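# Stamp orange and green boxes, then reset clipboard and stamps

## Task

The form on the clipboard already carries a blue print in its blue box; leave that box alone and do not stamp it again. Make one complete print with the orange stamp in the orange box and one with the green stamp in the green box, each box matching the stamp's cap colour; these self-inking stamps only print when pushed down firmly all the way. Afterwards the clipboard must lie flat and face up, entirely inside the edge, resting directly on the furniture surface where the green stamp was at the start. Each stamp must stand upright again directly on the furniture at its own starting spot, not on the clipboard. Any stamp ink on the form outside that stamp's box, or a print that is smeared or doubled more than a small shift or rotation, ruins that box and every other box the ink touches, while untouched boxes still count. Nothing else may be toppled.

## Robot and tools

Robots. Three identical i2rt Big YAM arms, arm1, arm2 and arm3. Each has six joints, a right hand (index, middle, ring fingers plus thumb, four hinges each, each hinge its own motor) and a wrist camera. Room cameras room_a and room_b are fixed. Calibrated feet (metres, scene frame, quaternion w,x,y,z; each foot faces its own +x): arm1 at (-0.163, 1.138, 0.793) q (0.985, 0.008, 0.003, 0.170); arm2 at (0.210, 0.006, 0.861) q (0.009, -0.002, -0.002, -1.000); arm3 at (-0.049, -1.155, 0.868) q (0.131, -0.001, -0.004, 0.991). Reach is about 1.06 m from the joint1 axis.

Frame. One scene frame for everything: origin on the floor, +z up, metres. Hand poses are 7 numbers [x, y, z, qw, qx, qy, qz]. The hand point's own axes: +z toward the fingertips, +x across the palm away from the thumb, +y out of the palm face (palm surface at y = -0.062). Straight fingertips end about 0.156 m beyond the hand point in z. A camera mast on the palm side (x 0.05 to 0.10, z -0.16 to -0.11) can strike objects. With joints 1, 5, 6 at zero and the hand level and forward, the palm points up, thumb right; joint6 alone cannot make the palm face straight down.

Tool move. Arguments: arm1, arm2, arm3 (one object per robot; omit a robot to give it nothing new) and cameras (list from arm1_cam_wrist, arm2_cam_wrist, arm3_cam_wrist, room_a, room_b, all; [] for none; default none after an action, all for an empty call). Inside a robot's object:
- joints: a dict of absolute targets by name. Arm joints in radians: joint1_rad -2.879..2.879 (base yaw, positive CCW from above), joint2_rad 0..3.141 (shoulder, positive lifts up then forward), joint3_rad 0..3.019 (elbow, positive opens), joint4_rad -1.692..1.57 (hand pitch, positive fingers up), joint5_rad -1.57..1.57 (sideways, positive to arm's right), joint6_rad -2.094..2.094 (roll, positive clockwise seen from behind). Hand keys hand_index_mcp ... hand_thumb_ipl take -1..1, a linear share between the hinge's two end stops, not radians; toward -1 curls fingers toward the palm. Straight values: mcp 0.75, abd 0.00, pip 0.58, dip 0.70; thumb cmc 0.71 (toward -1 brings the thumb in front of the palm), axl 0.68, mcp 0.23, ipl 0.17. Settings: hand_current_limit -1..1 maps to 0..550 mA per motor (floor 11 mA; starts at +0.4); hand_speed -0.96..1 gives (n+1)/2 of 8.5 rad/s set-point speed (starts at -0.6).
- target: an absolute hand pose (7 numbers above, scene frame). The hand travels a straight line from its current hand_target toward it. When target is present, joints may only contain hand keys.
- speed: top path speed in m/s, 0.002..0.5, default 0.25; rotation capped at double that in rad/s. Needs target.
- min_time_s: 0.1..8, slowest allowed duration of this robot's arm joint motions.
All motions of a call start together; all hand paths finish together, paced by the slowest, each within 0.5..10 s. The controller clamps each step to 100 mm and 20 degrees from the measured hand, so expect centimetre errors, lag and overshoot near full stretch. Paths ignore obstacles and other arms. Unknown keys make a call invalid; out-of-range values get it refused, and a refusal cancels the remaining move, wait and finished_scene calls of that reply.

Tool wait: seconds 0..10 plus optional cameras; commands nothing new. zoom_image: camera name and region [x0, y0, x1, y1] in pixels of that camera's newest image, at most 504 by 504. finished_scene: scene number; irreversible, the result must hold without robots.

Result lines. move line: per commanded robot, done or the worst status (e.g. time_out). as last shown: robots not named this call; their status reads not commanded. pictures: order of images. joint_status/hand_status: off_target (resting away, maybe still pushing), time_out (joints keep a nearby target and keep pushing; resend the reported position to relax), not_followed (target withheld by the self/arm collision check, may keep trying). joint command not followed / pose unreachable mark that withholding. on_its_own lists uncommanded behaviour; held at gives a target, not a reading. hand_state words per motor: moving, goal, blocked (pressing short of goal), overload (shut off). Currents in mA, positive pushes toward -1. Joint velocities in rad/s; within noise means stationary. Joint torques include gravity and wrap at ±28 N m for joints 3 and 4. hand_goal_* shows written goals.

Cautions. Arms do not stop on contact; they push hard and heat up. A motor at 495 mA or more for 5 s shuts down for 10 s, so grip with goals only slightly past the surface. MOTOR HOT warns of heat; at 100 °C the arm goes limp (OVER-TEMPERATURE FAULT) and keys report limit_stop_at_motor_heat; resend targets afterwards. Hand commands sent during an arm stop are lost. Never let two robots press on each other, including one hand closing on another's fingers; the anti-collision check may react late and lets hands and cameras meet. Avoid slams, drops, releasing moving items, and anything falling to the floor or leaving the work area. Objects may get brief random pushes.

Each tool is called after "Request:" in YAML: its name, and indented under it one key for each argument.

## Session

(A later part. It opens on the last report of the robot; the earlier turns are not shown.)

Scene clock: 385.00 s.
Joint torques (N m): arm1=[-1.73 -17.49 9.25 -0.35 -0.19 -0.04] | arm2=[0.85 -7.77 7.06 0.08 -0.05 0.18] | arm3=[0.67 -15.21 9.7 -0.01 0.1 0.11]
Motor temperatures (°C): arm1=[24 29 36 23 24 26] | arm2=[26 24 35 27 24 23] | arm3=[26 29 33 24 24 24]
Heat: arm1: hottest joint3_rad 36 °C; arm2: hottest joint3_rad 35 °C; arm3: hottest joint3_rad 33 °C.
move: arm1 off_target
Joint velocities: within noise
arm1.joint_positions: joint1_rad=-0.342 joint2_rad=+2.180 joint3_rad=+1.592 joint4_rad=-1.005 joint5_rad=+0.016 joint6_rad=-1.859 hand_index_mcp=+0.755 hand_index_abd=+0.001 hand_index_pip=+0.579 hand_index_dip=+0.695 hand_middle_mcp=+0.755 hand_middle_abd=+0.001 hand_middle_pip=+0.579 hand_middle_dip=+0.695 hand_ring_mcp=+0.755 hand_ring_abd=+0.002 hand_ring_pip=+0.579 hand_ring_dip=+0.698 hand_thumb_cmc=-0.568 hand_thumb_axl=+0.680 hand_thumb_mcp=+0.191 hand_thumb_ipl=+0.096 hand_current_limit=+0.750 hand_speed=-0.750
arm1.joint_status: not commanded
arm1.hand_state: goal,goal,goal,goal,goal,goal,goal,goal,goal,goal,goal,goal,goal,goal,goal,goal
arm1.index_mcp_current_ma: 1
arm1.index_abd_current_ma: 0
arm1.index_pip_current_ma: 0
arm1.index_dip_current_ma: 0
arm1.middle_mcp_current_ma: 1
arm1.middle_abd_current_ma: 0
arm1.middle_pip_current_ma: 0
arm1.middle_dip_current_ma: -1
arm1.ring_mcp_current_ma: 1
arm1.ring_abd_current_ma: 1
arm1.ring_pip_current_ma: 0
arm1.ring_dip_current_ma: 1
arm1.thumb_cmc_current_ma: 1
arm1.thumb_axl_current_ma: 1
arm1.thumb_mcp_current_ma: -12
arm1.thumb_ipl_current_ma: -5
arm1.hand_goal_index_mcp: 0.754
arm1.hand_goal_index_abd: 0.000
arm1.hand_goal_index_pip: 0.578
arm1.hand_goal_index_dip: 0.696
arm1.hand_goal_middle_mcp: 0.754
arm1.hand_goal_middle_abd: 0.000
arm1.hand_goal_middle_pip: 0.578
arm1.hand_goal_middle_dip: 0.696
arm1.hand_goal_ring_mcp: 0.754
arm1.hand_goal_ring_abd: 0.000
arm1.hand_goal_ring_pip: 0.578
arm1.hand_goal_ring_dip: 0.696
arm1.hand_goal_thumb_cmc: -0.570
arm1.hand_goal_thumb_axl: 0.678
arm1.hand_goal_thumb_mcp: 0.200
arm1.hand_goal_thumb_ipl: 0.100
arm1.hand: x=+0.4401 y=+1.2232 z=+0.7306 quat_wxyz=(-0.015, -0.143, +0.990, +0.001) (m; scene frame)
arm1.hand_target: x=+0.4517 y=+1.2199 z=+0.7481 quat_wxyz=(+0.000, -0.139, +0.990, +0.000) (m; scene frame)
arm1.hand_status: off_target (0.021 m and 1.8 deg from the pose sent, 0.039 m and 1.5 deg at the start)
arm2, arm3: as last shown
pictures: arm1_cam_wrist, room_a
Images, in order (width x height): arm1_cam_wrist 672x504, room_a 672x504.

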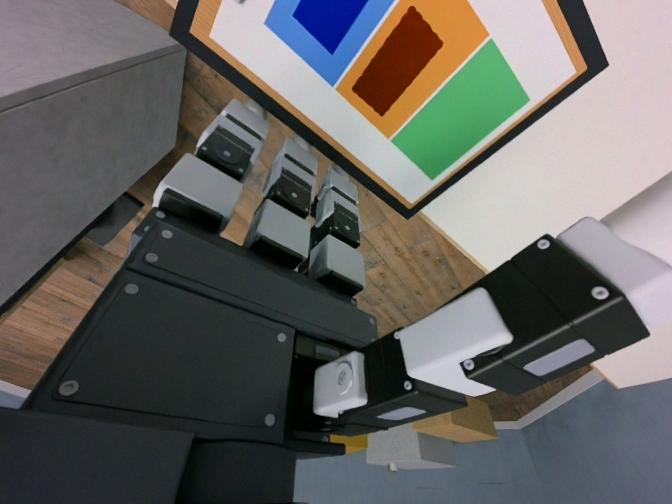

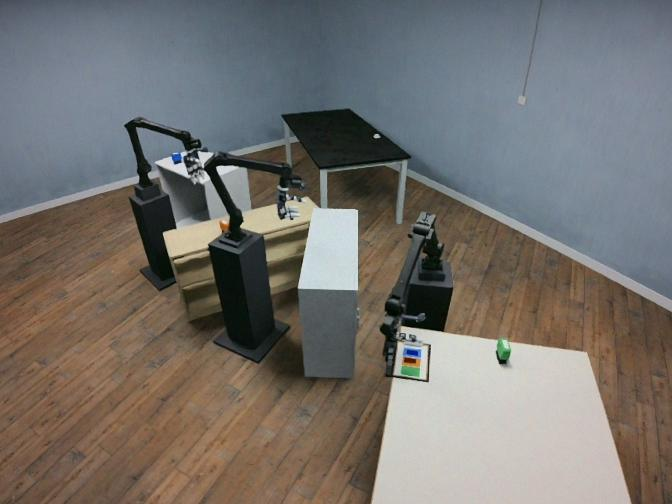

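Request:
move:
  arm1: {"target": [0.4560, 1.2060, 0.758, -0.0147, 0.1391, -0.9905, -0.0021], "speed": 0.06}

Request:
move:
  arm1: {"target": [0.4560, 1.2060, 0.760, -0.0147, 0.1391, -0.9905, -0.0021], "speed": 0.06}
  cameras: ["arm1_cam_wrist", "room_a"]

Request:
zoom_image:
  camera: "arm1_cam_wrist"
  region: [160, 0, 560, 300]

Scene clock: 386.33 s.
Joint torques (N m): arm1=[-2.08 -16.79 8.85 0.42 -0.26 -0.2] | arm2=[0.85 -7.77 7.05 0.09 -0.05 0.18] | arm3=[0.62 -15.27 9.72 0.01 0.1 0.11]
Motor temperatures (°C): arm1=[24 29 36 23 24 26] | arm2=[26 24 35 27 24 23] | arm3=[26 29 33 24 24 24]
Heat: arm1: hottest joint3_rad 36 °C; arm2: hottest joint3_rad 35 °C; arm3: hottest joint3_rad 33 °C.
move: arm1 off_target
Joint velocities: within noise
arm1.joint_positions: joint1_rad=-0.362 joint2_rad=+2.162 joint3_rad=+1.592 joint4_rad=-1.005 joint5_rad=+0.010 joint6_rad=-1.862 hand_index_mcp=+0.755 hand_index_abd=+0.001 hand_index_pip=+0.579 hand_index_dip=+0.695 hand_middle_mcp=+0.755 hand_middle_abd=+0.001 hand_middle_pip=+0.579 hand_middle_dip=+0.695 hand_ring_mcp=+0.755 hand_ring_abd=+0.002 hand_ring_pip=+0.579 hand_ring_dip=+0.698 hand_thumb_cmc=-0.568 hand_thumb_axl=+0.680 hand_thumb_mcp=+0.191 hand_thumb_ipl=+0.096 hand_current_limit=+0.750 hand_speed=-0.750
arm1.joint_status: not commanded
arm1.hand_state: goal,goal,goal,goal,goal,goal,goal,goal,goal,goal,goal,goal,goal,goal,goal,goal
arm1.index_mcp_current_ma: 1
arm1.index_abd_current_ma: 0
arm1.index_pip_current_ma: 0
arm1.index_dip_current_ma: 0
arm1.middle_mcp_current_ma: 1
arm1.middle_abd_current_ma: 0
arm1.middle_pip_current_ma: 0
arm1.middle_dip_current_ma: -1
arm1.ring_mcp_current_ma: 1
arm1.ring_abd_current_ma: 1
arm1.ring_pip_current_ma: 0
arm1.ring_dip_current_ma: 1
arm1.thumb_cmc_current_ma: 1
arm1.thumb_axl_current_ma: 1
arm1.thumb_mcp_current_ma: -12
arm1.thumb_ipl_current_ma: -5
arm1.hand_goal_index_mcp: 0.754
arm1.hand_goal_index_abd: 0.000
arm1.hand_goal_index_pip: 0.578
arm1.hand_goal_index_dip: 0.696
arm1.hand_goal_middle_mcp: 0.754
arm1.hand_goal_middle_abd: 0.000
arm1.hand_goal_middle_pip: 0.578
arm1.hand_goal_middle_dip: 0.696
arm1.hand_goal_ring_mcp: 0.754
arm1.hand_goal_ring_abd: 0.000
arm1.hand_goal_ring_pip: 0.578
arm1.hand_goal_ring_dip: 0.696
arm1.hand_goal_thumb_cmc: -0.570
arm1.hand_goal_thumb_axl: 0.678
arm1.hand_goal_thumb_mcp: 0.200
arm1.hand_goal_thumb_ipl: 0.100
arm1.hand: x=+0.4448 y=+1.2119 z=+0.7417 quat_wxyz=(-0.006, -0.135, +0.991, +0.003) (m; scene frame)
arm1.hand_target: x=+0.4557 y=+1.2060 z=+0.7581 quat_wxyz=(+0.015, -0.139, +0.990, +0.002) (m; scene frame)
arm1.hand_status: off_target (0.021 m and 2.4 deg from the pose sent, 0.036 m and 3.5 deg at the start)
arm2, arm3: as last shown
pictures: none

Scene clock: 387.30 s.
Joint torques (N m): arm1=[-2.02 -17.79 8.92 0.23 -0.26 -0.22] | arm2=[0.85 -7.71 7.05 0.12 -0.06 0.18] | arm3=[0.67 -15.21 9.72 -0.01 0.11 0.11]
Motor temperatures (°C): arm1=[24 29 36 23 24 26] | arm2=[26 24 35 27 24 23] | arm3=[26 29 33 24 24 24]
Heat: arm1: hottest joint3_rad 36 °C; arm2: hottest joint3_rad 35 °C; arm3: hottest joint3_rad 33 °C.
move: arm1 off_target
Joint velocities: within noise
arm1.joint_positions: joint1_rad=-0.362 joint2_rad=+2.162 joint3_rad=+1.592 joint4_rad=-1.005 joint5_rad=+0.010 joint6_rad=-1.862 hand_index_mcp=+0.755 hand_index_abd=+0.001 hand_index_pip=+0.579 hand_index_dip=+0.695 hand_middle_mcp=+0.755 hand_middle_abd=+0.001 hand_middle_pip=+0.579 hand_middle_dip=+0.695 hand_ring_mcp=+0.755 hand_ring_abd=+0.002 hand_ring_pip=+0.579 hand_ring_dip=+0.698 hand_thumb_cmc=-0.568 hand_thumb_axl=+0.680 hand_thumb_mcp=+0.191 hand_thumb_ipl=+0.096 hand_current_limit=+0.750 hand_speed=-0.750
arm1.joint_status: not commanded
arm1.hand_state: goal,goal,goal,goal,goal,goal,goal,goal,goal,goal,goal,goal,goal,goal,goal,goal
arm1.index_mcp_current_ma: 1
arm1.index_abd_current_ma: 0
arm1.index_pip_current_ma: 0
arm1.index_dip_current_ma: 0
arm1.middle_mcp_current_ma: 1
arm1.middle_abd_current_ma: 0
arm1.middle_pip_current_ma: 0
arm1.middle_dip_current_ma: -1
arm1.ring_mcp_current_ma: 1
arm1.ring_abd_current_ma: 1
arm1.ring_pip_current_ma: 0
arm1.ring_dip_current_ma: 1
arm1.thumb_cmc_current_ma: 1
arm1.thumb_axl_current_ma: 1
arm1.thumb_mcp_current_ma: -12
arm1.thumb_ipl_current_ma: -5
arm1.hand_goal_index_mcp: 0.754
arm1.hand_goal_index_abd: 0.000
arm1.hand_goal_index_pip: 0.578
arm1.hand_goal_index_dip: 0.696
arm1.hand_goal_middle_mcp: 0.754
arm1.hand_goal_middle_abd: 0.000
arm1.hand_goal_middle_pip: 0.578
arm1.hand_goal_middle_dip: 0.696
arm1.hand_goal_ring_mcp: 0.754
arm1.hand_goal_ring_abd: 0.000
arm1.hand_goal_ring_pip: 0.578
arm1.hand_goal_ring_dip: 0.696
arm1.hand_goal_thumb_cmc: -0.570
arm1.hand_goal_thumb_axl: 0.678
arm1.hand_goal_thumb_mcp: 0.200
arm1.hand_goal_thumb_ipl: 0.100
arm1.hand: x=+0.4448 y=+1.2119 z=+0.7417 quat_wxyz=(-0.006, -0.135, +0.991, +0.003) (m; scene frame)
arm1.hand_target: x=+0.4557 y=+1.2061 z=+0.7601 quat_wxyz=(+0.015, -0.139, +0.990, +0.002) (m; scene frame)
arm1.hand_status: off_target (0.022 m and 2.4 deg from the pose sent, 0.022 m and 2.4 deg at the start)
arm2.joint_positions: joint1_rad=-0.860 joint2_rad=+1.274 joint3_rad=+0.985 joint4_rad=-1.490 joint5_rad=-0.005 joint6_rad=+0.059 hand_index_mcp=+0.272 hand_index_abd=-0.001 hand_index_pip=-0.365 hand_index_dip=+0.700 hand_middle_mcp=+0.272 hand_middle_abd=+0.001 hand_middle_pip=-0.365 hand_middle_dip=+0.699 hand_ring_mcp=+0.282 hand_ring_abd=+0.001 hand_ring_pip=-0.409 hand_ring_dip=+0.700 hand_thumb_cmc=-0.569 hand_thumb_axl=+0.679 hand_thumb_mcp=+0.171 hand_thumb_ipl=+0.096 hand_current_limit=+0.750 hand_speed=-0.750
arm2.joint_status: not commanded
arm2.hand_state: goal,goal,goal,goal,goal,goal,goal,goal,goal,goal,goal,goal,goal,goal,goal,goal
arm2.index_mcp_current_ma: 7
arm2.index_abd_current_ma: -2
arm2.index_pip_current_ma: 26
arm2.index_dip_current_ma: 12
arm2.middle_mcp_current_ma: 8
arm2.middle_abd_current_ma: 2
arm2.middle_pip_current_ma: 24
arm2.middle_dip_current_ma: 10
arm2.ring_mcp_current_ma: 8
arm2.ring_abd_current_ma: 2
arm2.ring_pip_current_ma: 24
arm2.ring_dip_current_ma: 13
arm2.thumb_cmc_current_ma: 3
arm2.thumb_axl_current_ma: 2
arm2.thumb_mcp_current_ma: -45
arm2.thumb_ipl_current_ma: -21
arm2.hand_goal_index_mcp: 0.270
arm2.hand_goal_index_abd: 0.000
arm2.hand_goal_index_pip: -0.372
arm2.hand_goal_index_dip: 0.696
arm2.hand_goal_middle_mcp: 0.270
arm2.hand_goal_middle_abd: 0.000
arm2.hand_goal_middle_pip: -0.372
arm2.hand_goal_middle_dip: 0.696
arm2.hand_goal_ring_mcp: 0.280
arm2.hand_goal_ring_abd: 0.000
arm2.hand_goal_ring_pip: -0.416
arm2.hand_goal_ring_dip: 0.696
arm2.hand_goal_thumb_cmc: -0.570
arm2.hand_goal_thumb_axl: 0.678
arm2.hand_goal_thumb_mcp: 0.180
arm2.hand_goal_thumb_ipl: 0.100
arm2.hand: x=-0.0170 y=+0.3023 z=+1.0042 quat_wxyz=(-0.035, +0.327, -0.939, +0.099) (m; scene frame)
arm2.hand_target: x=-0.0192 y=+0.3001 z=+1.0047 quat_wxyz=(-0.034, +0.326, -0.940, +0.095) (m; scene frame)
arm2.hand_status: not commanded
arm3.joint_positions: joint1_rad=-0.904 joint2_rad=+1.502 joint3_rad=+1.208 joint4_rad=-1.158 joint5_rad=-0.005 joint6_rad=+0.545 hand_index_mcp=+0.752 hand_index_abd=-0.003 hand_index_pip=+0.574 hand_index_dip=+0.693 hand_middle_mcp=+0.753 hand_middle_abd=-0.003 hand_middle_pip=+0.578 hand_middle_dip=+0.698 hand_ring_mcp=+0.753 hand_ring_abd=-0.002 hand_ring_pip=+0.578 hand_ring_dip=+0.698 hand_thumb_cmc=-0.569 hand_thumb_axl=+0.679 hand_thumb_mcp=+0.166 hand_thumb_ipl=+0.166 hand_current_limit=+0.750 hand_speed=-0.900
arm3.joint_status: not commanded
arm3.hand_state: goal,goal,goal,goal,goal,goal,goal,goal,goal,goal,goal,goal,goal,goal,goal,goal
arm3.index_mcp_current_ma: -4
arm3.index_abd_current_ma: -4
arm3.index_pip_current_ma: -4
arm3.index_dip_current_ma: -5
arm3.middle_mcp_current_ma: -2
arm3.middle_abd_current_ma: -4
arm3.middle_pip_current_ma: 3
arm3.middle_dip_current_ma: 3
arm3.ring_mcp_current_ma: -1
arm3.ring_abd_current_ma: -2
arm3.ring_pip_current_ma: 3
arm3.ring_dip_current_ma: 4
arm3.thumb_cmc_current_ma: 2
arm3.thumb_axl_current_ma: 3
arm3.thumb_mcp_current_ma: -10
arm3.thumb_ipl_current_ma: -5
arm3.hand_goal_index_mcp: 0.754
arm3.hand_goal_index_abd: 0.000
arm3.hand_goal_index_pip: 0.576
arm3.hand_goal_index_dip: 0.696
arm3.hand_goal_middle_mcp: 0.754
arm3.hand_goal_middle_abd: 0.000
arm3.hand_goal_middle_pip: 0.576
arm3.hand_goal_middle_dip: 0.696
arm3.hand_goal_ring_mcp: 0.754
arm3.hand_goal_ring_abd: 0.000
arm3.hand_goal_ring_pip: 0.576
arm3.hand_goal_ring_dip: 0.696
arm3.hand_goal_thumb_cmc: -0.570
arm3.hand_goal_thumb_axl: 0.678
arm3.hand_goal_thumb_mcp: 0.170
arm3.hand_goal_thumb_ipl: 0.168
arm3.hand: x=-0.1949 y=-0.6542 z=+1.0342 quat_wxyz=(-0.027, +0.070, +0.996, +0.055) (m; scene frame)
arm3.hand_target: x=-0.1936 y=-0.6602 z=+1.0308 quat_wxyz=(-0.023, +0.073, +0.996, +0.048) (m; scene frame)
arm3.hand_status: not commanded
pictures: arm1_cam_wrist, room_a
Images, in order (width x height): arm1_cam_wrist 672x504, room_a 672x504.

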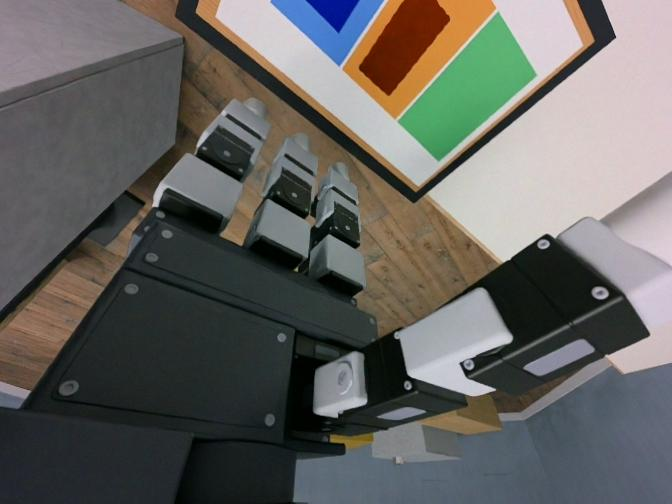

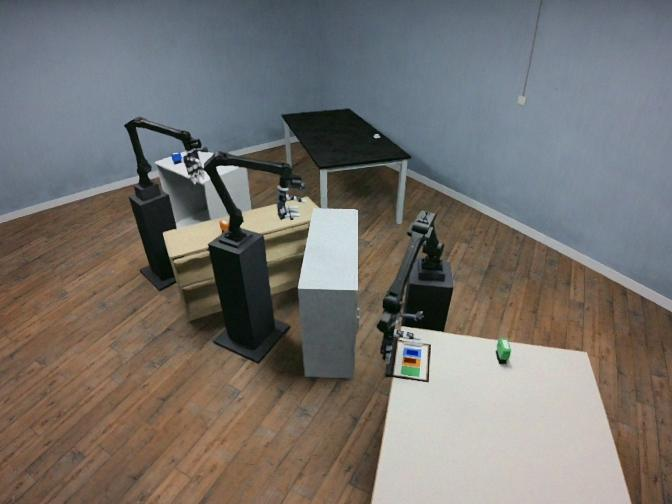

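Scaled by 1.260 from the camera's 672x504 image, which has a finer 960x720 frame.

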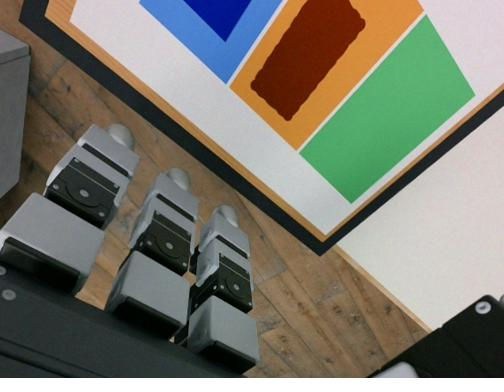

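Request:
move:
  arm1: {"target": [0.4470, 1.2290, 0.755, -0.0147, 0.1391, -0.9905, -0.0021], "speed": 0.06}
  cameras: ["arm1_cam_wrist", "room_a"]

Request:
zoom_image:
  camera: "arm1_cam_wrist"
  region: [160, 0, 560, 300]

Scene clock: 388.57 s.
Joint torques (N m): arm1=[-0.44 -17.67 7.16 0.54 -0.28 0.08] | arm2=[0.85 -7.77 7.05 0.09 -0.06 0.19] | arm3=[0.62 -15.21 9.69 -0.01 0.11 0.11]
Motor temperatures (°C): arm1=[24 29 36 23 24 26] | arm2=[26 24 35 27 24 23] | arm3=[26 29 33 24 24 24]
Heat: arm1: hottest joint3_rad 36 °C; arm2: hottest joint3_rad 35 °C; arm3: hottest joint3_rad 33 °C.
move: arm1 off_target
Joint velocities: within noise
arm1.joint_positions: joint1_rad=-0.345 joint2_rad=+2.149 joint3_rad=+1.572 joint4_rad=-0.985 joint5_rad=+0.010 joint6_rad=-1.861 hand_index_mcp=+0.755 hand_index_abd=+0.001 hand_index_pip=+0.579 hand_index_dip=+0.695 hand_middle_mcp=+0.755 hand_middle_abd=+0.001 hand_middle_pip=+0.579 hand_middle_dip=+0.695 hand_ring_mcp=+0.755 hand_ring_abd=+0.002 hand_ring_pip=+0.579 hand_ring_dip=+0.698 hand_thumb_cmc=-0.568 hand_thumb_axl=+0.680 hand_thumb_mcp=+0.191 hand_thumb_ipl=+0.096 hand_current_limit=+0.750 hand_speed=-0.750
arm1.joint_status: not commanded
arm1.hand_state: goal,goal,goal,goal,goal,goal,goal,goal,goal,goal,goal,goal,goal,goal,goal,goal
arm1.index_mcp_current_ma: 0
arm1.index_abd_current_ma: 0
arm1.index_pip_current_ma: 0
arm1.index_dip_current_ma: 0
arm1.middle_mcp_current_ma: 0
arm1.middle_abd_current_ma: 0
arm1.middle_pip_current_ma: 0
arm1.middle_dip_current_ma: -1
arm1.ring_mcp_current_ma: 0
arm1.ring_abd_current_ma: 1
arm1.ring_pip_current_ma: 0
arm1.ring_dip_current_ma: 1
arm1.thumb_cmc_current_ma: 1
arm1.thumb_axl_current_ma: 1
arm1.thumb_mcp_current_ma: -12
arm1.thumb_ipl_current_ma: -5
arm1.hand_goal_index_mcp: 0.754
arm1.hand_goal_index_abd: 0.000
arm1.hand_goal_index_pip: 0.578
arm1.hand_goal_index_dip: 0.696
arm1.hand_goal_middle_mcp: 0.754
arm1.hand_goal_middle_abd: 0.000
arm1.hand_goal_middle_pip: 0.578
arm1.hand_goal_middle_dip: 0.696
arm1.hand_goal_ring_mcp: 0.754
arm1.hand_goal_ring_abd: 0.000
arm1.hand_goal_ring_pip: 0.578
arm1.hand_goal_ring_dip: 0.696
arm1.hand_goal_thumb_cmc: -0.570
arm1.hand_goal_thumb_axl: 0.678
arm1.hand_goal_thumb_mcp: 0.200
arm1.hand_goal_thumb_ipl: 0.100
arm1.hand: x=+0.4419 y=+1.2226 z=+0.7433 quat_wxyz=(+0.001, -0.143, +0.990, +0.002) (m; scene frame)
arm1.hand_target: x=+0.4468 y=+1.2288 z=+0.7548 quat_wxyz=(+0.014, -0.139, +0.990, +0.002) (m; scene frame)
arm1.hand_status: off_target (0.014 m and 1.6 deg from the pose sent, 0.022 m and 2.4 deg at the start)
arm2, arm3: as last shown
pictures: arm1_cam_wrist, room_a
Images, in order (width x height): arm1_cam_wrist 672x504, room_a 672x504.

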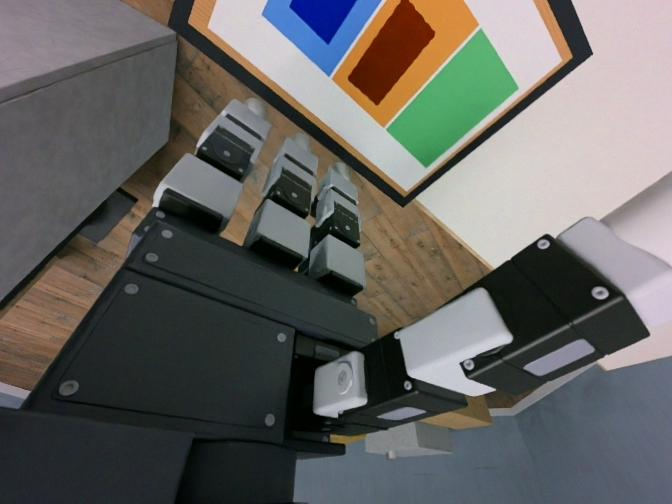

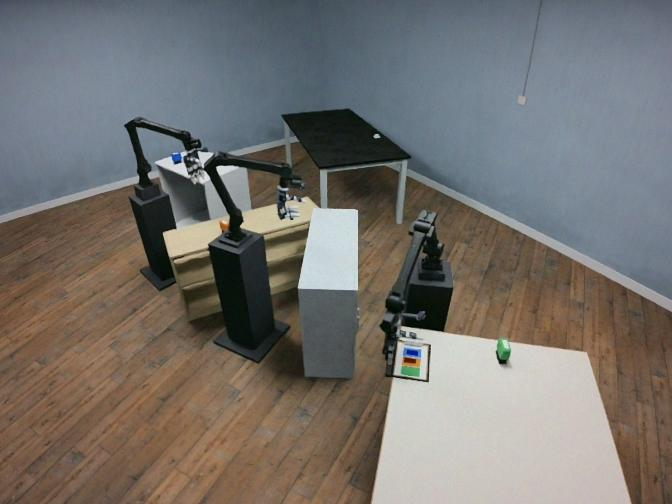

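Scaled by 1.260 from the camera's 672x504 image, which has a finer 960x720 frame.

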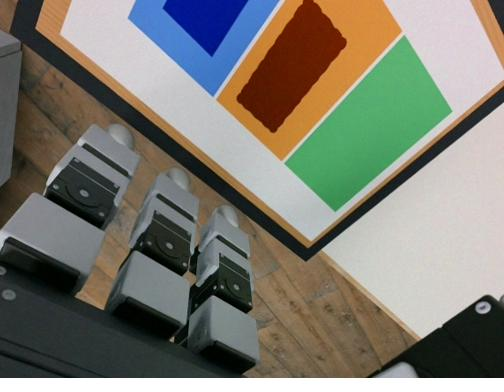

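Request:
move:
  arm1: {"target": [0.4370, 1.2600, 0.753, -0.0147, 0.1391, -0.9905, -0.0021], "speed": 0.05}
  cameras: ["arm1_cam_wrist", "room_a"]

Request:
zoom_image:
  camera: "arm1_cam_wrist"
  region: [160, 0, 560, 300]

Request:
zoom_image:
  camera: "room_a"
  region: [340, 310, 440, 397]

Scene clock: 389.83 s.
Joint torques (N m): arm1=[1.03 -17.26 6.83 0.46 -0.51 0.11] | arm2=[0.91 -7.77 7.05 0.09 -0.05 0.19] | arm3=[0.67 -15.21 9.7 -0.01 0.11 0.11]
Motor temperatures (°C): arm1=[24 29 36 23 24 26] | arm2=[26 24 35 27 24 23] | arm3=[26 29 33 24 24 24]
Heat: arm1: hottest joint3_rad 36 °C; arm2: hottest joint3_rad 35 °C; arm3: hottest joint3_rad 33 °C.
move: arm1 off_target
Joint velocities: within noise
arm1.joint_positions: joint1_rad=-0.308 joint2_rad=+2.132 joint3_rad=+1.538 joint4_rad=-0.962 joint5_rad=+0.018 joint6_rad=-1.812 hand_index_mcp=+0.767 hand_index_abd=+0.001 hand_index_pip=+0.585 hand_index_dip=+0.700 hand_middle_mcp=+0.765 hand_middle_abd=+0.001 hand_middle_pip=+0.585 hand_middle_dip=+0.699 hand_ring_mcp=+0.765 hand_ring_abd=+0.001 hand_ring_pip=+0.584 hand_ring_dip=+0.698 hand_thumb_cmc=-0.568 hand_thumb_axl=+0.680 hand_thumb_mcp=+0.191 hand_thumb_ipl=+0.096 hand_current_limit=+0.750 hand_speed=-0.750
arm1.joint_status: not commanded
arm1.hand_state: goal,goal,goal,goal,goal,goal,goal,goal,goal,goal,goal,goal,goal,goal,goal,goal
arm1.index_mcp_current_ma: 18
arm1.index_abd_current_ma: 0
arm1.index_pip_current_ma: 7
arm1.index_dip_current_ma: 2
arm1.middle_mcp_current_ma: 13
arm1.middle_abd_current_ma: 0
arm1.middle_pip_current_ma: 6
arm1.middle_dip_current_ma: 2
arm1.ring_mcp_current_ma: 14
arm1.ring_abd_current_ma: 0
arm1.ring_pip_current_ma: 6
arm1.ring_dip_current_ma: 1
arm1.thumb_cmc_current_ma: 1
arm1.thumb_axl_current_ma: 1
arm1.thumb_mcp_current_ma: -12
arm1.thumb_ipl_current_ma: -5
arm1.hand_goal_index_mcp: 0.754
arm1.hand_goal_index_abd: 0.000
arm1.hand_goal_index_pip: 0.578
arm1.hand_goal_index_dip: 0.696
arm1.hand_goal_middle_mcp: 0.754
arm1.hand_goal_middle_abd: 0.000
arm1.hand_goal_middle_pip: 0.578
arm1.hand_goal_middle_dip: 0.696
arm1.hand_goal_ring_mcp: 0.754
arm1.hand_goal_ring_abd: 0.000
arm1.hand_goal_ring_pip: 0.578
arm1.hand_goal_ring_dip: 0.696
arm1.hand_goal_thumb_cmc: -0.570
arm1.hand_goal_thumb_axl: 0.678
arm1.hand_goal_thumb_mcp: 0.200
arm1.hand_goal_thumb_ipl: 0.100
arm1.hand: x=+0.4358 y=+1.2434 z=+0.7422 quat_wxyz=(+0.004, -0.137, +0.991, -0.002) (m; scene frame)
arm1.hand_target: x=+0.4368 y=+1.2597 z=+0.7529 quat_wxyz=(+0.014, -0.139, +0.990, +0.002) (m; scene frame)
arm1.hand_status: off_target (0.020 m and 1.4 deg from the pose sent, 0.039 m and 1.6 deg at the start)
arm2, arm3: as last shown
pictures: arm1_cam_wrist, room_a
Images, in order (width x height): arm1_cam_wrist 672x504, room_a 672x504.

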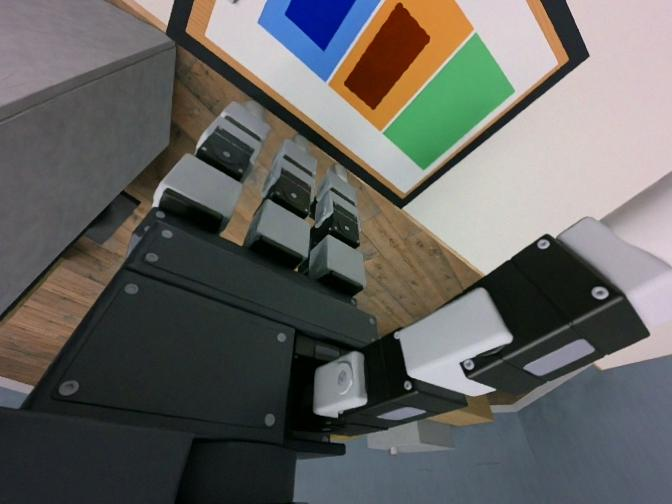

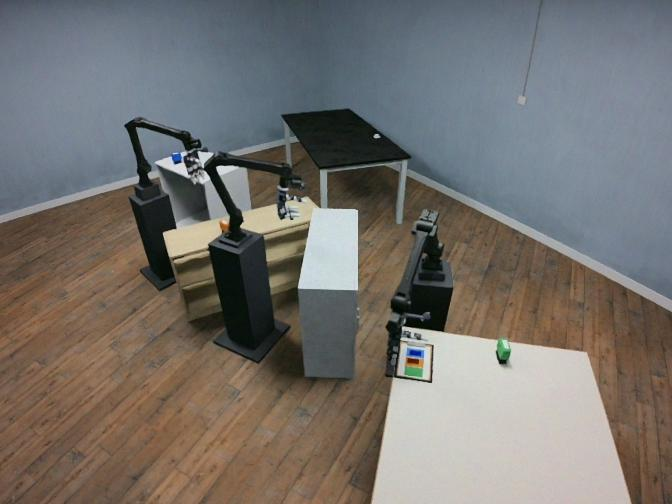

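Scaled by 1.260 from the camera's 672x504 image, which has a finer 960x720 frame.

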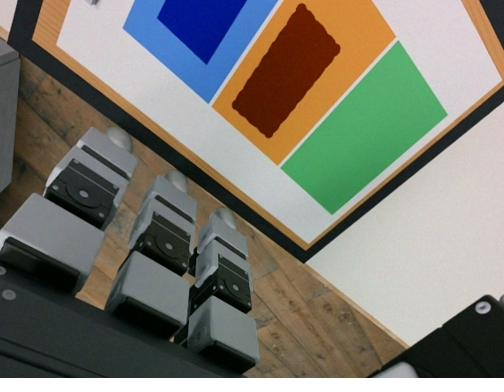

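Scaled by 5.040 from the camera's 672x504 image, which has a finer 960x720 frame.

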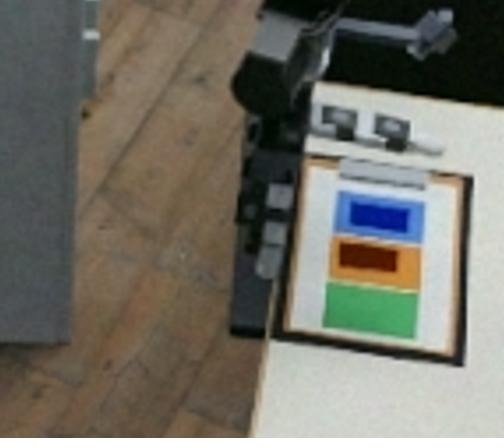

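Request:
move:
  arm1: {"target": [0.4370, 1.2590, 0.758, -0.0147, 0.1391, -0.9905, -0.0021], "speed": 0.03}

Request:
move:
  arm1: {"target": [0.4370, 1.2600, 0.761, -0.0147, 0.1391, -0.9905, -0.0021], "speed": 0.03}
  cameras: ["arm1_cam_wrist", "room_a"]

Request:
zoom_image:
  camera: "arm1_cam_wrist"
  region: [160, 0, 560, 300]

Request:
zoom_image:
  camera: "room_a"
  region: [340, 310, 440, 397]

Scene clock: 391.03 s.
Joint torques (N m): arm1=[0.73 -17.2 7.08 0.05 -0.52 0.1] | arm2=[0.91 -7.77 7.06 0.09 -0.05 0.19] | arm3=[0.67 -15.27 9.7 0.01 0.11 0.11]
Motor temperatures (°C): arm1=[24 29 36 23 24 26] | arm2=[26 24 35 27 24 23] | arm3=[26 29 33 24 24 24]
Heat: arm1: hottest joint3_rad 36 °C; arm2: hottest joint3_rad 35 °C; arm3: hottest joint3_rad 33 °C.
move: arm1 off_target
Joint velocities: within noise
arm1.joint_positions: joint1_rad=-0.306 joint2_rad=+2.126 joint3_rad=+1.538 joint4_rad=-0.962 joint5_rad=+0.018 joint6_rad=-1.811 hand_index_mcp=+0.765 hand_index_abd=+0.001 hand_index_pip=+0.585 hand_index_dip=+0.700 hand_middle_mcp=+0.765 hand_middle_abd=+0.001 hand_middle_pip=+0.585 hand_middle_dip=+0.699 hand_ring_mcp=+0.765 hand_ring_abd=+0.001 hand_ring_pip=+0.584 hand_ring_dip=+0.699 hand_thumb_cmc=-0.568 hand_thumb_axl=+0.680 hand_thumb_mcp=+0.191 hand_thumb_ipl=+0.096 hand_current_limit=+0.750 hand_speed=-0.750
arm1.joint_status: not commanded
arm1.hand_state: goal,goal,goal,goal,goal,goal,goal,goal,goal,goal,goal,goal,goal,goal,goal,goal
arm1.index_mcp_current_ma: 14
arm1.index_abd_current_ma: 0
arm1.index_pip_current_ma: 7
arm1.index_dip_current_ma: 2
arm1.middle_mcp_current_ma: 13
arm1.middle_abd_current_ma: 0
arm1.middle_pip_current_ma: 6
arm1.middle_dip_current_ma: 2
arm1.ring_mcp_current_ma: 14
arm1.ring_abd_current_ma: 0
arm1.ring_pip_current_ma: 6
arm1.ring_dip_current_ma: 2
arm1.thumb_cmc_current_ma: 1
arm1.thumb_axl_current_ma: 1
arm1.thumb_mcp_current_ma: -12
arm1.thumb_ipl_current_ma: -5
arm1.hand_goal_index_mcp: 0.754
arm1.hand_goal_index_abd: 0.000
arm1.hand_goal_index_pip: 0.578
arm1.hand_goal_index_dip: 0.696
arm1.hand_goal_middle_mcp: 0.754
arm1.hand_goal_middle_abd: 0.000
arm1.hand_goal_middle_pip: 0.578
arm1.hand_goal_middle_dip: 0.696
arm1.hand_goal_ring_mcp: 0.754
arm1.hand_goal_ring_abd: 0.000
arm1.hand_goal_ring_pip: 0.578
arm1.hand_goal_ring_dip: 0.696
arm1.hand_goal_thumb_cmc: -0.570
arm1.hand_goal_thumb_axl: 0.678
arm1.hand_goal_thumb_mcp: 0.200
arm1.hand_goal_thumb_ipl: 0.100
arm1.hand: x=+0.4366 y=+1.2447 z=+0.7453 quat_wxyz=(+0.006, -0.138, +0.990, -0.002) (m; scene frame)
arm1.hand_target: x=+0.4369 y=+1.2589 z=+0.7579 quat_wxyz=(+0.015, -0.139, +0.990, +0.002) (m; scene frame)
arm1.hand_status: off_target (0.019 m and 1.1 deg from the pose sent, 0.022 m and 1.4 deg at the start)
arm2, arm3: as last shown
pictures: none

Scene clock: 392.00 s.
Joint torques (N m): arm1=[0.38 -17.32 7.31 -0.24 -0.45 0.1] | arm2=[0.91 -7.82 7.04 0.09 -0.05 0.19] | arm3=[0.67 -15.21 9.72 0.01 0.1 0.11]
Motor temperatures (°C): arm1=[24 29 36 23 24 26] | arm2=[26 24 35 27 24 23] | arm3=[26 29 33 24 24 24]
Heat: arm1: hottest joint3_rad 36 °C; arm2: hottest joint3_rad 35 °C; arm3: hottest joint3_rad 33 °C.
move: arm1 off_target
Joint velocities: within noise
arm1.joint_positions: joint1_rad=-0.301 joint2_rad=+2.121 joint3_rad=+1.538 joint4_rad=-0.962 joint5_rad=+0.017 joint6_rad=-1.810 hand_index_mcp=+0.762 hand_index_abd=+0.001 hand_index_pip=+0.585 hand_index_dip=+0.700 hand_middle_mcp=+0.764 hand_middle_abd=+0.001 hand_middle_pip=+0.585 hand_middle_dip=+0.699 hand_ring_mcp=+0.765 hand_ring_abd=+0.001 hand_ring_pip=+0.584 hand_ring_dip=+0.699 hand_thumb_cmc=-0.568 hand_thumb_axl=+0.680 hand_thumb_mcp=+0.191 hand_thumb_ipl=+0.096 hand_current_limit=+0.750 hand_speed=-0.750
arm1.joint_status: not commanded
arm1.hand_state: goal,goal,goal,goal,goal,goal,goal,goal,goal,goal,goal,goal,goal,goal,goal,goal
arm1.index_mcp_current_ma: 8
arm1.index_abd_current_ma: 0
arm1.index_pip_current_ma: 6
arm1.index_dip_current_ma: 2
arm1.middle_mcp_current_ma: 11
arm1.middle_abd_current_ma: 0
arm1.middle_pip_current_ma: 6
arm1.middle_dip_current_ma: 2
arm1.ring_mcp_current_ma: 13
arm1.ring_abd_current_ma: 0
arm1.ring_pip_current_ma: 6
arm1.ring_dip_current_ma: 2
arm1.thumb_cmc_current_ma: 1
arm1.thumb_axl_current_ma: 1
arm1.thumb_mcp_current_ma: -12
arm1.thumb_ipl_current_ma: -5
arm1.hand_goal_index_mcp: 0.754
arm1.hand_goal_index_abd: 0.000
arm1.hand_goal_index_pip: 0.578
arm1.hand_goal_index_dip: 0.696
arm1.hand_goal_middle_mcp: 0.754
arm1.hand_goal_middle_abd: 0.000
arm1.hand_goal_middle_pip: 0.578
arm1.hand_goal_middle_dip: 0.696
arm1.hand_goal_ring_mcp: 0.754
arm1.hand_goal_ring_abd: 0.000
arm1.hand_goal_ring_pip: 0.578
arm1.hand_goal_ring_dip: 0.696
arm1.hand_goal_thumb_cmc: -0.570
arm1.hand_goal_thumb_axl: 0.678
arm1.hand_goal_thumb_mcp: 0.200
arm1.hand_goal_thumb_ipl: 0.100
arm1.hand: x=+0.4371 y=+1.2477 z=+0.7485 quat_wxyz=(+0.009, -0.140, +0.990, -0.002) (m; scene frame)
arm1.hand_target: x=+0.4369 y=+1.2599 z=+0.7608 quat_wxyz=(+0.015, -0.139, +0.990, +0.002) (m; scene frame)
arm1.hand_status: off_target (0.018 m and 0.8 deg from the pose sent, 0.022 m and 1.1 deg at the start)
arm2, arm3: as last shown
pictures: arm1_cam_wrist, room_a
Images, in order (width x height): arm1_cam_wrist 672x504, room_a 672x504.

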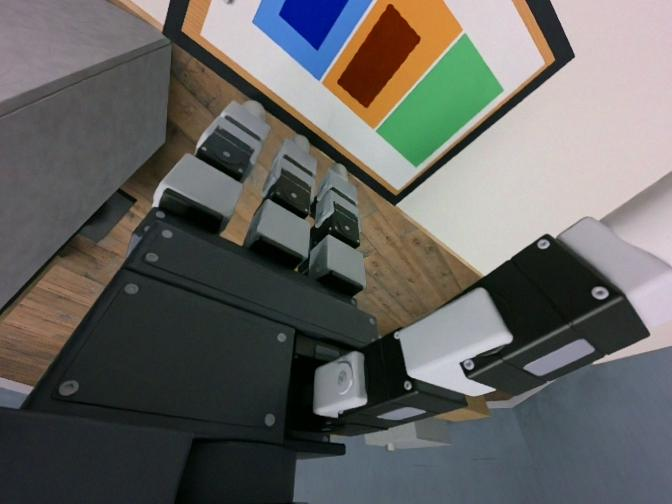

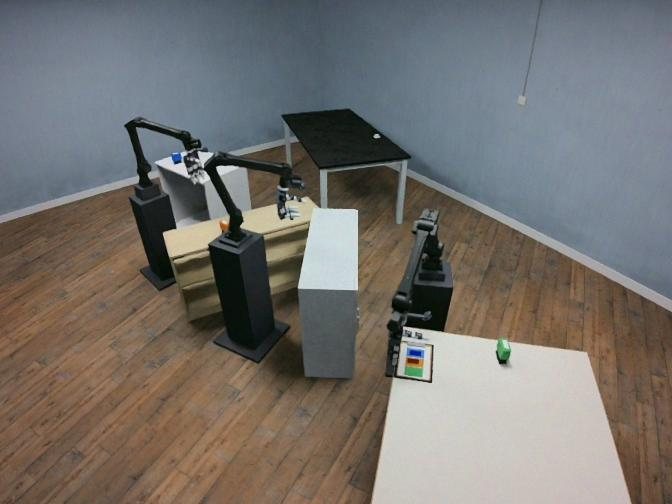

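Scaled by 1.260 from the camera's 672x504 image, which has a finer 960x720 frame.

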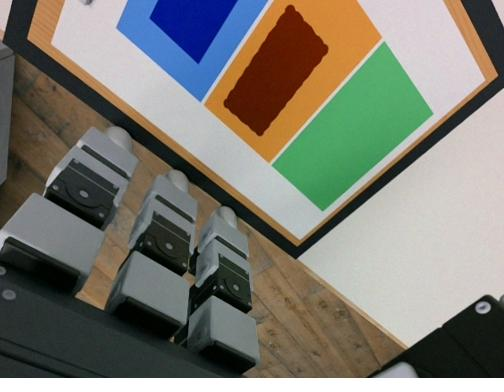

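Scaled by 5.040 from the camera's 672x504 image, which has a finer 960x720 frame.

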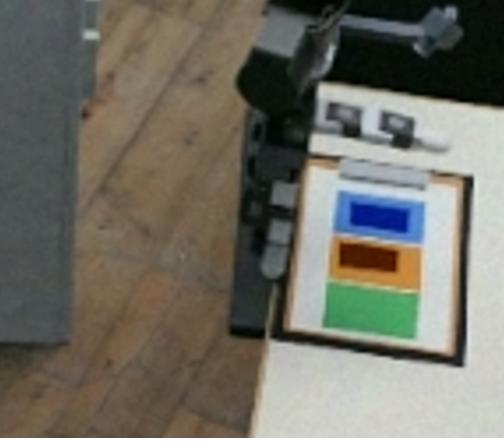

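Request:
move:
  arm1: {"target": [0.4370, 1.2600, 0.765, -0.0147, 0.1391, -0.9905, -0.0021], "speed": 0.03}

Request:
move:
  arm1: {"target": [0.4360, 1.2640, 0.767, -0.0147, 0.1391, -0.9905, -0.0021], "speed": 0.03}
  cameras: ["arm1_cam_wrist", "room_a"]

Request:
zoom_image:
  camera: "arm1_cam_wrist"
  region: [160, 0, 560, 300]

Request:
zoom_image:
  camera: "room_a"
  region: [340, 310, 440, 397]

Scene clock: 393.20 s.
Joint torques (N m): arm1=[-0.15 -17.44 7.53 -0.2 -0.25 0.1] | arm2=[0.85 -7.82 7.05 0.09 -0.05 0.19] | arm3=[0.67 -15.15 9.72 0.01 0.11 0.11]
Motor temperatures (°C): arm1=[24 29 36 23 24 26] | arm2=[26 24 35 27 24 23] | arm3=[26 29 33 24 24 24]
Heat: arm1: hottest joint3_rad 36 °C; arm2: hottest joint3_rad 35 °C; arm3: hottest joint3_rad 33 °C.
move: arm1 off_target
Joint velocities: within noise
arm1.joint_positions: joint1_rad=-0.295 joint2_rad=+2.117 joint3_rad=+1.538 joint4_rad=-0.971 joint5_rad=+0.012 joint6_rad=-1.809 hand_index_mcp=+0.755 hand_index_abd=+0.001 hand_index_pip=+0.580 hand_index_dip=+0.699 hand_middle_mcp=+0.755 hand_middle_abd=+0.001 hand_middle_pip=+0.580 hand_middle_dip=+0.699 hand_ring_mcp=+0.755 hand_ring_abd=+0.001 hand_ring_pip=+0.580 hand_ring_dip=+0.699 hand_thumb_cmc=-0.568 hand_thumb_axl=+0.680 hand_thumb_mcp=+0.191 hand_thumb_ipl=+0.096 hand_current_limit=+0.750 hand_speed=-0.750
arm1.joint_status: not commanded
arm1.hand_state: goal,goal,goal,goal,goal,goal,goal,goal,goal,goal,goal,goal,goal,goal,goal,goal
arm1.index_mcp_current_ma: 1
arm1.index_abd_current_ma: 0
arm1.index_pip_current_ma: 1
arm1.index_dip_current_ma: 2
arm1.middle_mcp_current_ma: 1
arm1.middle_abd_current_ma: 0
arm1.middle_pip_current_ma: 1
arm1.middle_dip_current_ma: 2
arm1.ring_mcp_current_ma: 1
arm1.ring_abd_current_ma: 0
arm1.ring_pip_current_ma: 1
arm1.ring_dip_current_ma: 2
arm1.thumb_cmc_current_ma: 1
arm1.thumb_axl_current_ma: 1
arm1.thumb_mcp_current_ma: -12
arm1.thumb_ipl_current_ma: -5
arm1.hand_goal_index_mcp: 0.754
arm1.hand_goal_index_abd: 0.000
arm1.hand_goal_index_pip: 0.578
arm1.hand_goal_index_dip: 0.696
arm1.hand_goal_middle_mcp: 0.754
arm1.hand_goal_middle_abd: 0.000
arm1.hand_goal_middle_pip: 0.578
arm1.hand_goal_middle_dip: 0.696
arm1.hand_goal_ring_mcp: 0.754
arm1.hand_goal_ring_abd: 0.000
arm1.hand_goal_ring_pip: 0.578
arm1.hand_goal_ring_dip: 0.696
arm1.hand_goal_thumb_cmc: -0.570
arm1.hand_goal_thumb_axl: 0.678
arm1.hand_goal_thumb_mcp: 0.200
arm1.hand_goal_thumb_ipl: 0.100
arm1.hand: x=+0.4352 y=+1.2519 z=+0.7514 quat_wxyz=(+0.007, -0.142, +0.990, +0.001) (m; scene frame)
arm1.hand_target: x=+0.4370 y=+1.2598 z=+0.7649 quat_wxyz=(+0.015, -0.139, +0.990, +0.002) (m; scene frame)
arm1.hand_status: off_target (0.016 m and 0.9 deg from the pose sent, 0.021 m and 0.8 deg at the start)
arm2, arm3: as last shown
pictures: none

Scene clock: 394.17 s.
Joint torques (N m): arm1=[-0.03 -17.38 7.42 -0.18 -0.24 0.1] | arm2=[0.91 -7.71 7.06 0.09 -0.06 0.19] | arm3=[0.62 -15.21 9.7 0.01 0.11 0.11]
Motor temperatures (°C): arm1=[24 29 36 23 24 26] | arm2=[26 24 35 27 24 23] | arm3=[26 29 33 24 24 24]
Heat: arm1: hottest joint3_rad 36 °C; arm2: hottest joint3_rad 35 °C; arm3: hottest joint3_rad 33 °C.
move: arm1 off_target
Joint velocities: within noise
arm1.joint_positions: joint1_rad=-0.288 joint2_rad=+2.112 joint3_rad=+1.538 joint4_rad=-0.973 joint5_rad=+0.012 joint6_rad=-1.802 hand_index_mcp=+0.755 hand_index_abd=+0.001 hand_index_pip=+0.580 hand_index_dip=+0.699 hand_middle_mcp=+0.755 hand_middle_abd=+0.001 hand_middle_pip=+0.580 hand_middle_dip=+0.699 hand_ring_mcp=+0.755 hand_ring_abd=+0.001 hand_ring_pip=+0.580 hand_ring_dip=+0.699 hand_thumb_cmc=-0.568 hand_thumb_axl=+0.680 hand_thumb_mcp=+0.191 hand_thumb_ipl=+0.096 hand_current_limit=+0.750 hand_speed=-0.750
arm1.joint_status: not commanded
arm1.hand_state: goal,goal,goal,goal,goal,goal,goal,goal,goal,goal,goal,goal,goal,goal,goal,goal
arm1.index_mcp_current_ma: 1
arm1.index_abd_current_ma: 0
arm1.index_pip_current_ma: 1
arm1.index_dip_current_ma: 2
arm1.middle_mcp_current_ma: 1
arm1.middle_abd_current_ma: 0
arm1.middle_pip_current_ma: 1
arm1.middle_dip_current_ma: 2
arm1.ring_mcp_current_ma: 1
arm1.ring_abd_current_ma: 0
arm1.ring_pip_current_ma: 1
arm1.ring_dip_current_ma: 2
arm1.thumb_cmc_current_ma: 1
arm1.thumb_axl_current_ma: 1
arm1.thumb_mcp_current_ma: -12
arm1.thumb_ipl_current_ma: -5
arm1.hand_goal_index_mcp: 0.754
arm1.hand_goal_index_abd: 0.000
arm1.hand_goal_index_pip: 0.578
arm1.hand_goal_index_dip: 0.696
arm1.hand_goal_middle_mcp: 0.754
arm1.hand_goal_middle_abd: 0.000
arm1.hand_goal_middle_pip: 0.578
arm1.hand_goal_middle_dip: 0.696
arm1.hand_goal_ring_mcp: 0.754
arm1.hand_goal_ring_abd: 0.000
arm1.hand_goal_ring_pip: 0.578
arm1.hand_goal_ring_dip: 0.696
arm1.hand_goal_thumb_cmc: -0.570
arm1.hand_goal_thumb_axl: 0.678
arm1.hand_goal_thumb_mcp: 0.200
arm1.hand_goal_thumb_ipl: 0.100
arm1.hand: x=+0.4351 y=+1.2560 z=+0.7541 quat_wxyz=(+0.008, -0.142, +0.990, +0.001) (m; scene frame)
arm1.hand_target: x=+0.4360 y=+1.2639 z=+0.7670 quat_wxyz=(+0.015, -0.139, +0.990, +0.002) (m; scene frame)
arm1.hand_status: off_target (0.015 m and 0.8 deg from the pose sent, 0.020 m and 0.9 deg at the start)
arm2, arm3: as last shown
pictures: arm1_cam_wrist, room_a
Images, in order (width x height): arm1_cam_wrist 672x504, room_a 672x504.

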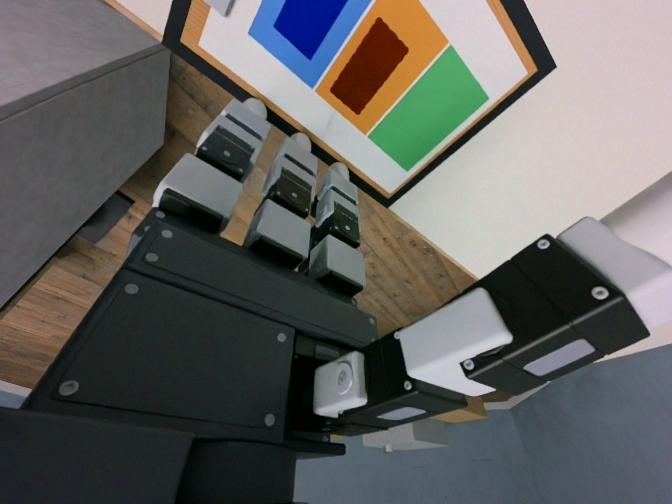

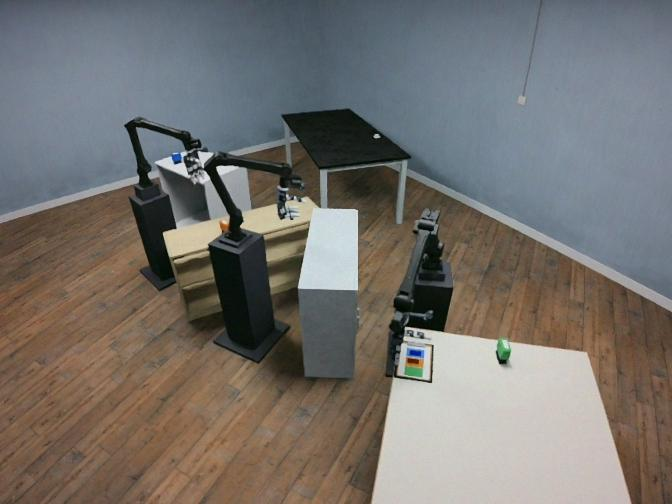

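Scaled by 1.260 from the camera's 672x504 image, which has a finer 960x720 frame.

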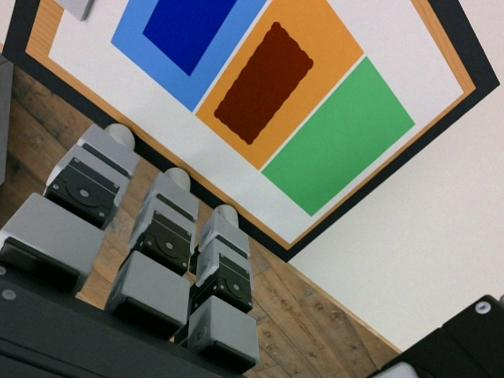

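Scaled by 5.040 from the camera's 672x504 image, which has a finer 960x720 frame.

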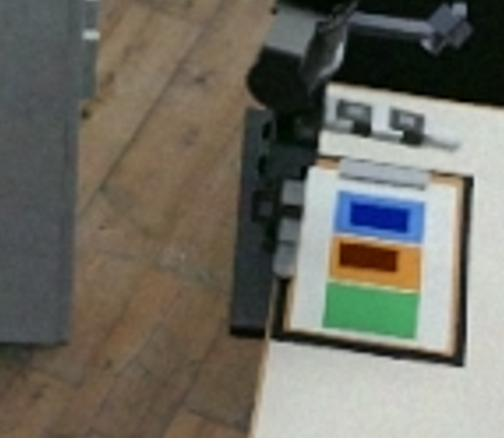

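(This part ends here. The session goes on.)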